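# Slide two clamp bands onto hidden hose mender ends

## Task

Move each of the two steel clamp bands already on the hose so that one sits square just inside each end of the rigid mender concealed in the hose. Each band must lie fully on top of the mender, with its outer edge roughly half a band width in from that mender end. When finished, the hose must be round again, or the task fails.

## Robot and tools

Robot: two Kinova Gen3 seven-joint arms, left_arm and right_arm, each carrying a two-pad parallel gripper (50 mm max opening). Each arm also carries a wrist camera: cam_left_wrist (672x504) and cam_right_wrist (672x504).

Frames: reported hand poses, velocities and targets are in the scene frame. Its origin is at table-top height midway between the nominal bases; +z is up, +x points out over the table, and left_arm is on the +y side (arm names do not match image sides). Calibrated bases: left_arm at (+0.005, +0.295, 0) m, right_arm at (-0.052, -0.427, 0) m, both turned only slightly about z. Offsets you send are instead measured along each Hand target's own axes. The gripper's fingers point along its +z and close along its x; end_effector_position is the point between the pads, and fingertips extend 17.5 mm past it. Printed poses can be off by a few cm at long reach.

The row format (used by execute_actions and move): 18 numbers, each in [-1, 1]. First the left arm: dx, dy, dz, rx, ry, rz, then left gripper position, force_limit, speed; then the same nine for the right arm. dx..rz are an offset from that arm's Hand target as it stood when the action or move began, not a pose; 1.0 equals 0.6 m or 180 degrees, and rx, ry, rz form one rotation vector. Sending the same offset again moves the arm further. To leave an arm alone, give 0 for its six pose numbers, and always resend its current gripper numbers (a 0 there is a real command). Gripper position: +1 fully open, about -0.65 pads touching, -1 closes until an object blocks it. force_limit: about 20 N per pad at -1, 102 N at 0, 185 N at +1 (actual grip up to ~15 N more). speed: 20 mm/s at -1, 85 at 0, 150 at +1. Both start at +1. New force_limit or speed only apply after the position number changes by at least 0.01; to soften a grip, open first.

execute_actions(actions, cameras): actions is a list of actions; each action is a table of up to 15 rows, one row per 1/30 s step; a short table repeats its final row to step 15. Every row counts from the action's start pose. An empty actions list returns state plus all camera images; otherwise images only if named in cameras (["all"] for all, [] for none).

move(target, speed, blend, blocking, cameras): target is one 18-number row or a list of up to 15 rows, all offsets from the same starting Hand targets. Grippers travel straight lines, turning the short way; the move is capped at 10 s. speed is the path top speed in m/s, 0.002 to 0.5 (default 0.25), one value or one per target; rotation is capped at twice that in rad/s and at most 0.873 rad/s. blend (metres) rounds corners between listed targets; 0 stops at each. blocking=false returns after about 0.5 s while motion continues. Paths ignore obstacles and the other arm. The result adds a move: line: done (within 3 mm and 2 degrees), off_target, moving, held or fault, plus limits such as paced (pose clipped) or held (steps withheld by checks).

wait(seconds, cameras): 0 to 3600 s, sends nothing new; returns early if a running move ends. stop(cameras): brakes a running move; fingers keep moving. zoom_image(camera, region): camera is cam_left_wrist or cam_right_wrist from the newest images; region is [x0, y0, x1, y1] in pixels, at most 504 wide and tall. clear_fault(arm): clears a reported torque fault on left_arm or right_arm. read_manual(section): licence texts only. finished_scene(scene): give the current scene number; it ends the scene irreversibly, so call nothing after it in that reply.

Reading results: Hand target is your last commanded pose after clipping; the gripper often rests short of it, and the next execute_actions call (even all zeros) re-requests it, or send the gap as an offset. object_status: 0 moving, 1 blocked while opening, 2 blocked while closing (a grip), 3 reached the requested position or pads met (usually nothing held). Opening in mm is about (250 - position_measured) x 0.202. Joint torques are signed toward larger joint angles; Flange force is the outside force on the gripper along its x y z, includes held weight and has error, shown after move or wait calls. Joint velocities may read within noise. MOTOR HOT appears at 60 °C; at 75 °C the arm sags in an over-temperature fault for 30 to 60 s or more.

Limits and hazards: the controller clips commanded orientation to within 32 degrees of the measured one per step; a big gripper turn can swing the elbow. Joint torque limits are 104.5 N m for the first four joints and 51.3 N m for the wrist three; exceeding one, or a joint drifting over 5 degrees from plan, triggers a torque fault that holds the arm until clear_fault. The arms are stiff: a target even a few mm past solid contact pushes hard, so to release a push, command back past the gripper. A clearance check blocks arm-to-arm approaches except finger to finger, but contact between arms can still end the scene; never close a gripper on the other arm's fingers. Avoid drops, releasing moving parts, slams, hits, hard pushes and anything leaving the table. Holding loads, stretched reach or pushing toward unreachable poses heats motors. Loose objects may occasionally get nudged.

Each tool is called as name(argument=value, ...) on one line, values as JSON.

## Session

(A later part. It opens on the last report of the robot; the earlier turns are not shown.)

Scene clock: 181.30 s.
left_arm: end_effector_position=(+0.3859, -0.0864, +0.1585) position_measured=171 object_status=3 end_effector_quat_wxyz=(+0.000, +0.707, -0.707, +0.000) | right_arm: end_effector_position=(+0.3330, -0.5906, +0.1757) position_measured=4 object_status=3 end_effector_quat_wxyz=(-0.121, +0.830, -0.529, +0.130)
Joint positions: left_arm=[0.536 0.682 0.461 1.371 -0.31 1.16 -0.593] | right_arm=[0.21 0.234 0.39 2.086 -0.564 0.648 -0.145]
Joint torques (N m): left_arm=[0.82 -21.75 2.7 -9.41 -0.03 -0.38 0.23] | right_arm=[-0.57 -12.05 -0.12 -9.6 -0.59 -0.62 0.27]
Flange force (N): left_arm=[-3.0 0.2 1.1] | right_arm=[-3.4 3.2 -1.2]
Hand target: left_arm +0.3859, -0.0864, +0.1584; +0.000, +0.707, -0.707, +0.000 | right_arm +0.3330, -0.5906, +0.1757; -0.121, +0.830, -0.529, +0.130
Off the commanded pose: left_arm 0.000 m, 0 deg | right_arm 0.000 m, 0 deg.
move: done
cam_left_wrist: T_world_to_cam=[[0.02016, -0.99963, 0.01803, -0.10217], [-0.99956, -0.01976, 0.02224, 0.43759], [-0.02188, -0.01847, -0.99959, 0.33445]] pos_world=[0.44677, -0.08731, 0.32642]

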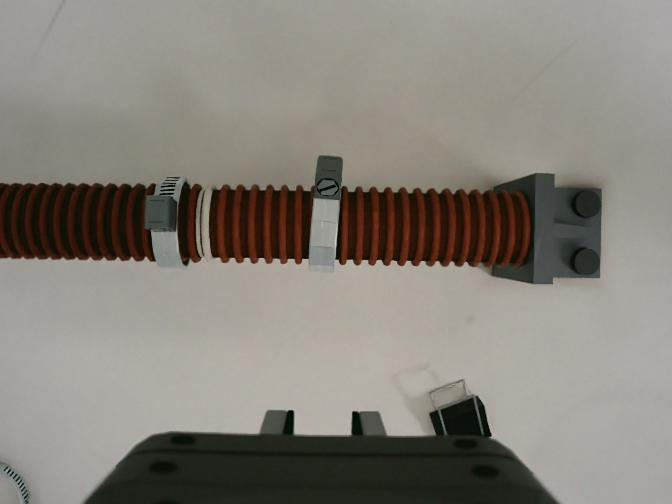

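move(target=[[0.0008,-0.1402,0.0808,0,0,0,-0.122,-1,-1,0,0,0,0,0,0,0.992157,1,1],[0.0008,-0.1402,0.1275,0,0,0,-0.122,-1,-1,0,0,0,0,0,0,0.992157,1,1]], speed=[0.15,0.03])

execute_actions(actions=[[[0,0,0,0,0,0,-1,-1,-1,0,0,0,0,0,0,0.992157,1,1]]])

wait(seconds=0.7, cameras=["cam_left_wrist"])

Scene clock: 200.00 s.
left_arm: end_effector_position=(+0.4700, -0.0870, +0.0820) position_measured=171 object_status=3 end_effector_quat_wxyz=(+0.000, +0.707, -0.707, +0.000) | right_arm: end_effector_position=(+0.3330, -0.5906, +0.1757) position_measured=4 object_status=3 end_effector_quat_wxyz=(-0.121, +0.830, -0.529, +0.130)
Joint positions: left_arm=[0.5 0.904 0.422 1.187 -0.364 1.123 -0.69] | right_arm=[0.21 0.234 0.39 2.086 -0.564 0.648 -0.145]
Joint torques (N m): left_arm=[1.29 -18.43 2.25 -6.77 0.07 -1.04 0.27] | right_arm=[-0.59 -12.05 -0.15 -9.63 -0.6 -0.6 0.26]
Flange force (N): left_arm=[-5.0 2.0 -11.2] | right_arm=[-3.4 3.3 -1.2]
Hand target: left_arm +0.4700, -0.0869, +0.0819; +0.000, +0.707, -0.707, +0.000 | right_arm +0.3330, -0.5906, +0.1757; -0.121, +0.830, -0.529, +0.130
Off the commanded pose: left_arm 0.000 m, 0 deg | right_arm 0.000 m, 0 deg.
move: done

Scene clock: 200.70 s.
left_arm: end_effector_position=(+0.4700, -0.0869, +0.0819) position_measured=201 object_status=2 end_effector_quat_wxyz=(+0.000, +0.707, -0.707, +0.000) | right_arm: end_effector_position=(+0.3330, -0.5906, +0.1757) position_measured=4 object_status=3 end_effector_quat_wxyz=(-0.121, +0.830, -0.529, +0.130)
Joint positions: left_arm=[0.5 0.904 0.422 1.187 -0.364 1.123 -0.69] | right_arm=[0.21 0.234 0.39 2.086 -0.564 0.648 -0.145]
Joint torques (N m): left_arm=[2.07 -17.92 2.81 -4.9 0.72 0.34 0.25] | right_arm=[-0.61 -12.01 -0.12 -9.6 -0.61 -0.62 0.25]
Hand target: left_arm +0.4700, -0.0869, +0.0819; +0.000, +0.707, -0.707, +0.000 | right_arm +0.3330, -0.5906, +0.1757; -0.121, +0.830, -0.529, +0.130
Off the commanded pose: left_arm 0.000 m, 0 deg | right_arm 0.000 m, 0 deg.

Scene clock: 201.40 s.
left_arm: end_effector_position=(+0.4700, -0.0869, +0.0819) position_measured=201 object_status=2 end_effector_quat_wxyz=(+0.000, +0.707, -0.707, +0.000) | right_arm: end_effector_position=(+0.3330, -0.5906, +0.1757) position_measured=4 object_status=3 end_effector_quat_wxyz=(-0.121, +0.830, -0.529, +0.130)
Joint positions: left_arm=[0.5 0.904 0.422 1.187 -0.364 1.123 -0.69] | right_arm=[0.21 0.234 0.39 2.086 -0.564 0.648 -0.145]
Joint torques (N m): left_arm=[2.06 -17.88 2.79 -4.86 0.69 0.34 0.27] | right_arm=[-0.61 -12.03 -0.15 -9.62 -0.6 -0.63 0.25]
Flange force (N): left_arm=[-3.4 -2.0 -10.4] | right_arm=[-3.3 3.3 -1.3]
Hand target: left_arm +0.4700, -0.0869, +0.0819; +0.000, +0.707, -0.707, +0.000 | right_arm +0.3330, -0.5906, +0.1757; -0.121, +0.830, -0.529, +0.130
Tool commands: left_gripper/position=-1.0 left_gripper/force_limit=-1.0 left_gripper/speed=-1.0 right_gripper/position=+0.992157 right_gripper/force_limit=+1.0 right_gripper/speed=+1.0
Off the commanded pose: left_arm 0.000 m, 0 deg | right_arm 0.000 m, 0 deg.
wait: 0.70 s; at rest by 0.17 s
cam_left_wrist: T_world_to_cam=[[0.02016, -0.99963, 0.01803, -0.10308], [-0.99955, -0.01976, 0.02234, 0.52322], [-0.02198, -0.01847, -0.99959, 0.25976]] pos_world=[0.53077, -0.08791, 0.24982]

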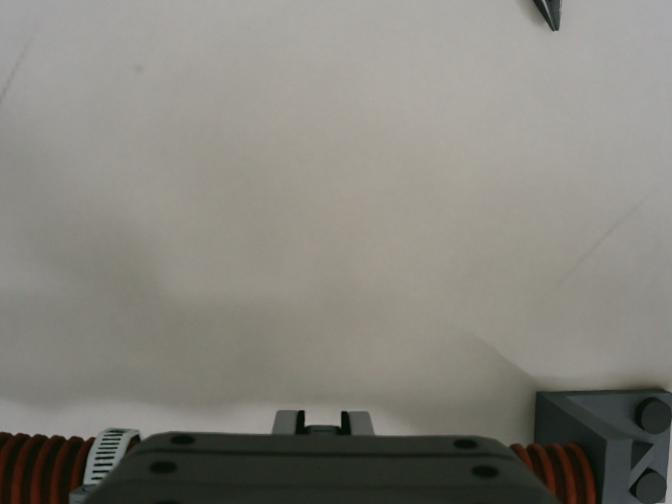

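move(target=[0,0,-0.0017,0,0,0,-0.122,-1,-1,0,0,0,0,0,0,0.992157,1,1], speed=0.03)

move(target=[[0,0,-0.05,0,0,0,-0.122,-1,-1,0,0,0,0,0,0,0.992157,1,1],[-0.0008,0.1402,-0.12,0,0,0,-0.122,-1,-1,0,0,0,0,0,0,0.992157,1,1]], speed=[0.06,0.15], cameras=["cam_left_wrist"])

zoom_image(camera="cam_left_wrist", region=[240, 120, 460, 300])

Scene clock: 205.67 s.
left_arm: end_effector_position=(+0.4700, -0.0870, +0.0829) position_measured=171 object_status=3 end_effector_quat_wxyz=(+0.000, +0.707, -0.707, +0.000) | right_arm: end_effector_position=(+0.3330, -0.5906, +0.1757) position_measured=4 object_status=3 end_effector_quat_wxyz=(-0.121, +0.830, -0.529, +0.130)
Joint positions: left_arm=[0.5 0.903 0.422 1.186 -0.364 1.125 -0.69] | right_arm=[0.21 0.234 0.39 2.086 -0.564 0.648 -0.145]
Joint torques (N m): left_arm=[1.27 -23.87 3.21 -8.02 0.31 -0.03 0.24] | right_arm=[-0.55 -12.04 -0.12 -9.58 -0.58 -0.61 0.28]
Flange force (N): left_arm=[-2.8 -0.7 -0.8] | right_arm=[-3.4 3.1 -1.2]
Hand target: left_arm +0.4700, -0.0869, +0.0829; +0.000, +0.707, -0.707, +0.000 | right_arm +0.3330, -0.5906, +0.1757; -0.121, +0.830, -0.529, +0.130
Off the commanded pose: left_arm 0.000 m, 0 deg | right_arm 0.000 m, 0 deg.
move: done

Scene clock: 207.37 s.
left_arm: end_effector_position=(+0.3860, -0.0864, +0.1549) position_measured=171 object_status=3 end_effector_quat_wxyz=(+0.000, +0.707, -0.707, +0.000) | right_arm: end_effector_position=(+0.3330, -0.5906, +0.1757) position_measured=4 object_status=3 end_effector_quat_wxyz=(-0.121, +0.830, -0.529, +0.130)
Joint positions: left_arm=[0.536 0.686 0.46 1.376 -0.312 1.151 -0.591] | right_arm=[0.21 0.234 0.39 2.086 -0.564 0.648 -0.145]
Joint torques (N m): left_arm=[0.83 -21.7 2.72 -9.42 -0.05 -0.34 0.22] | right_arm=[-0.57 -12.03 -0.13 -9.61 -0.58 -0.64 0.3]
Flange force (N): left_arm=[-3.3 0.6 1.2] | right_arm=[-3.4 3.1 -1.4]
Hand target: left_arm +0.3859, -0.0864, +0.1550; +0.000, +0.707, -0.707, +0.000 | right_arm +0.3330, -0.5906, +0.1757; -0.121, +0.830, -0.529, +0.130
Off the commanded pose: left_arm 0.000 m, 0 deg | right_arm 0.000 m, 0 deg.
move: done
cam_left_wrist: T_world_to_cam=[[0.02026, -0.99963, 0.01803, -0.10225], [-0.99955, -0.01986, 0.02225, 0.43765], [-0.02188, -0.01847, -0.99959, 0.33095]] pos_world=[0.44677, -0.08741, 0.32292]

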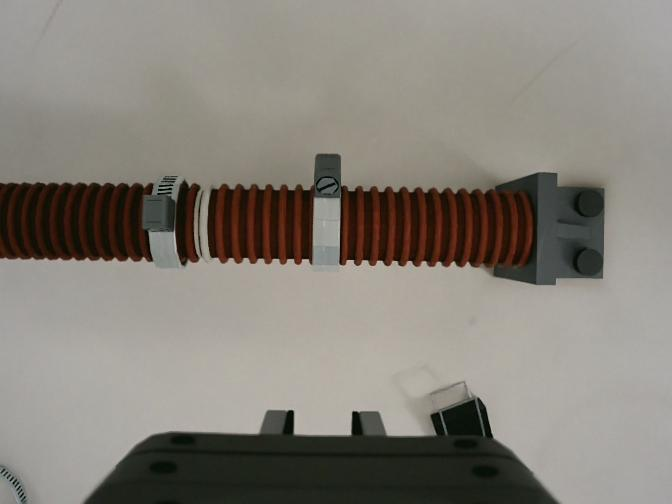

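Scaled by 2.291.

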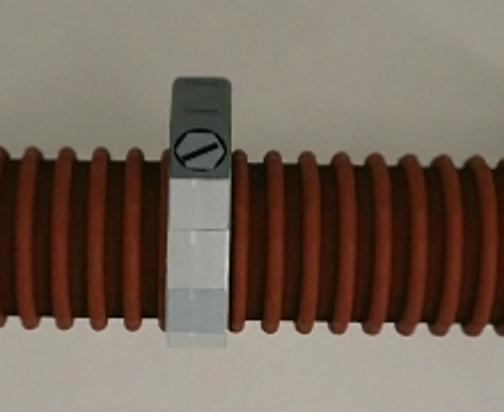

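move(target=[-0.1037,0,0,0,0,0,-0.122,-1,-1,0,0,0,0,0,0,0.992157,1,1], speed=0.15, cameras=["cam_left_wrist"])

zoom_image(camera="cam_left_wrist", region=[230, 130, 530, 290])

Scene clock: 210.83 s.
left_arm: end_effector_position=(+0.3859, -0.0242, +0.1549) position_measured=171 object_status=3 end_effector_quat_wxyz=(+0.000, +0.707, -0.707, +0.000) | right_arm: end_effector_position=(+0.3330, -0.5906, +0.1757) position_measured=4 object_status=3 end_effector_quat_wxyz=(-0.121, +0.830, -0.529, +0.130)
Joint positions: left_arm=[0.411 0.597 0.468 1.542 -0.292 1.073 -0.675] | right_arm=[0.21 0.234 0.39 2.086 -0.564 0.648 -0.145]
Joint torques (N m): left_arm=[0.83 -19.65 2.45 -9.07 -0.02 -0.38 0.22] | right_arm=[-0.6 -12.06 -0.15 -9.62 -0.58 -0.64 0.26]
Flange force (N): left_arm=[-3.0 0.4 0.8] | right_arm=[-3.3 3.3 -1.2]
Hand target: left_arm +0.3860, -0.0241, +0.1549; +0.000, +0.707, -0.707, +0.000 | right_arm +0.3330, -0.5906, +0.1757; -0.121, +0.830, -0.529, +0.130
Off the commanded pose: left_arm 0.000 m, 0 deg | right_arm 0.000 m, 0 deg.
move: done
cam_left_wrist: T_world_to_cam=[[0.02006, -0.99963, 0.01813, -0.04002], [-0.99956, -0.01966, 0.02234, 0.43886], [-0.02198, -0.01857, -0.99959, 0.33214]] pos_world=[0.44677, -0.02521, 0.32292]

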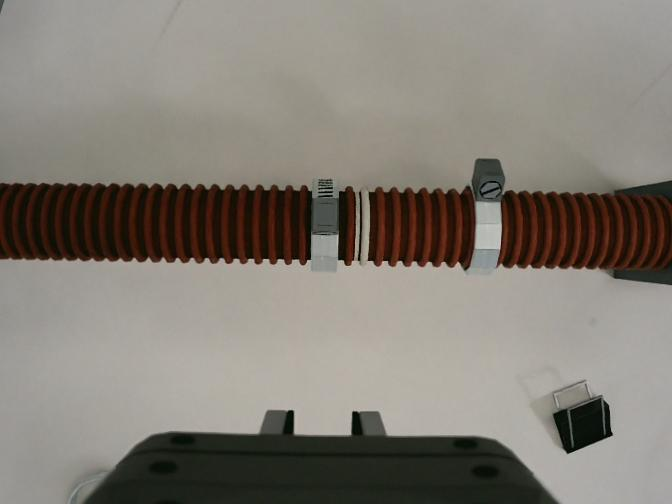

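Scaled by 1.680.

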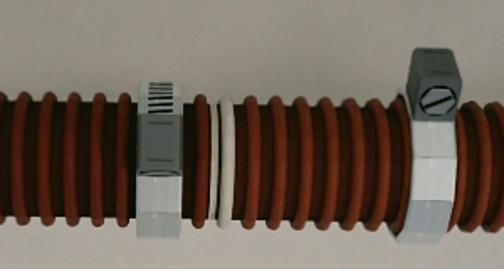

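finished_scene(scene=2)

The scene is finished: the task was done.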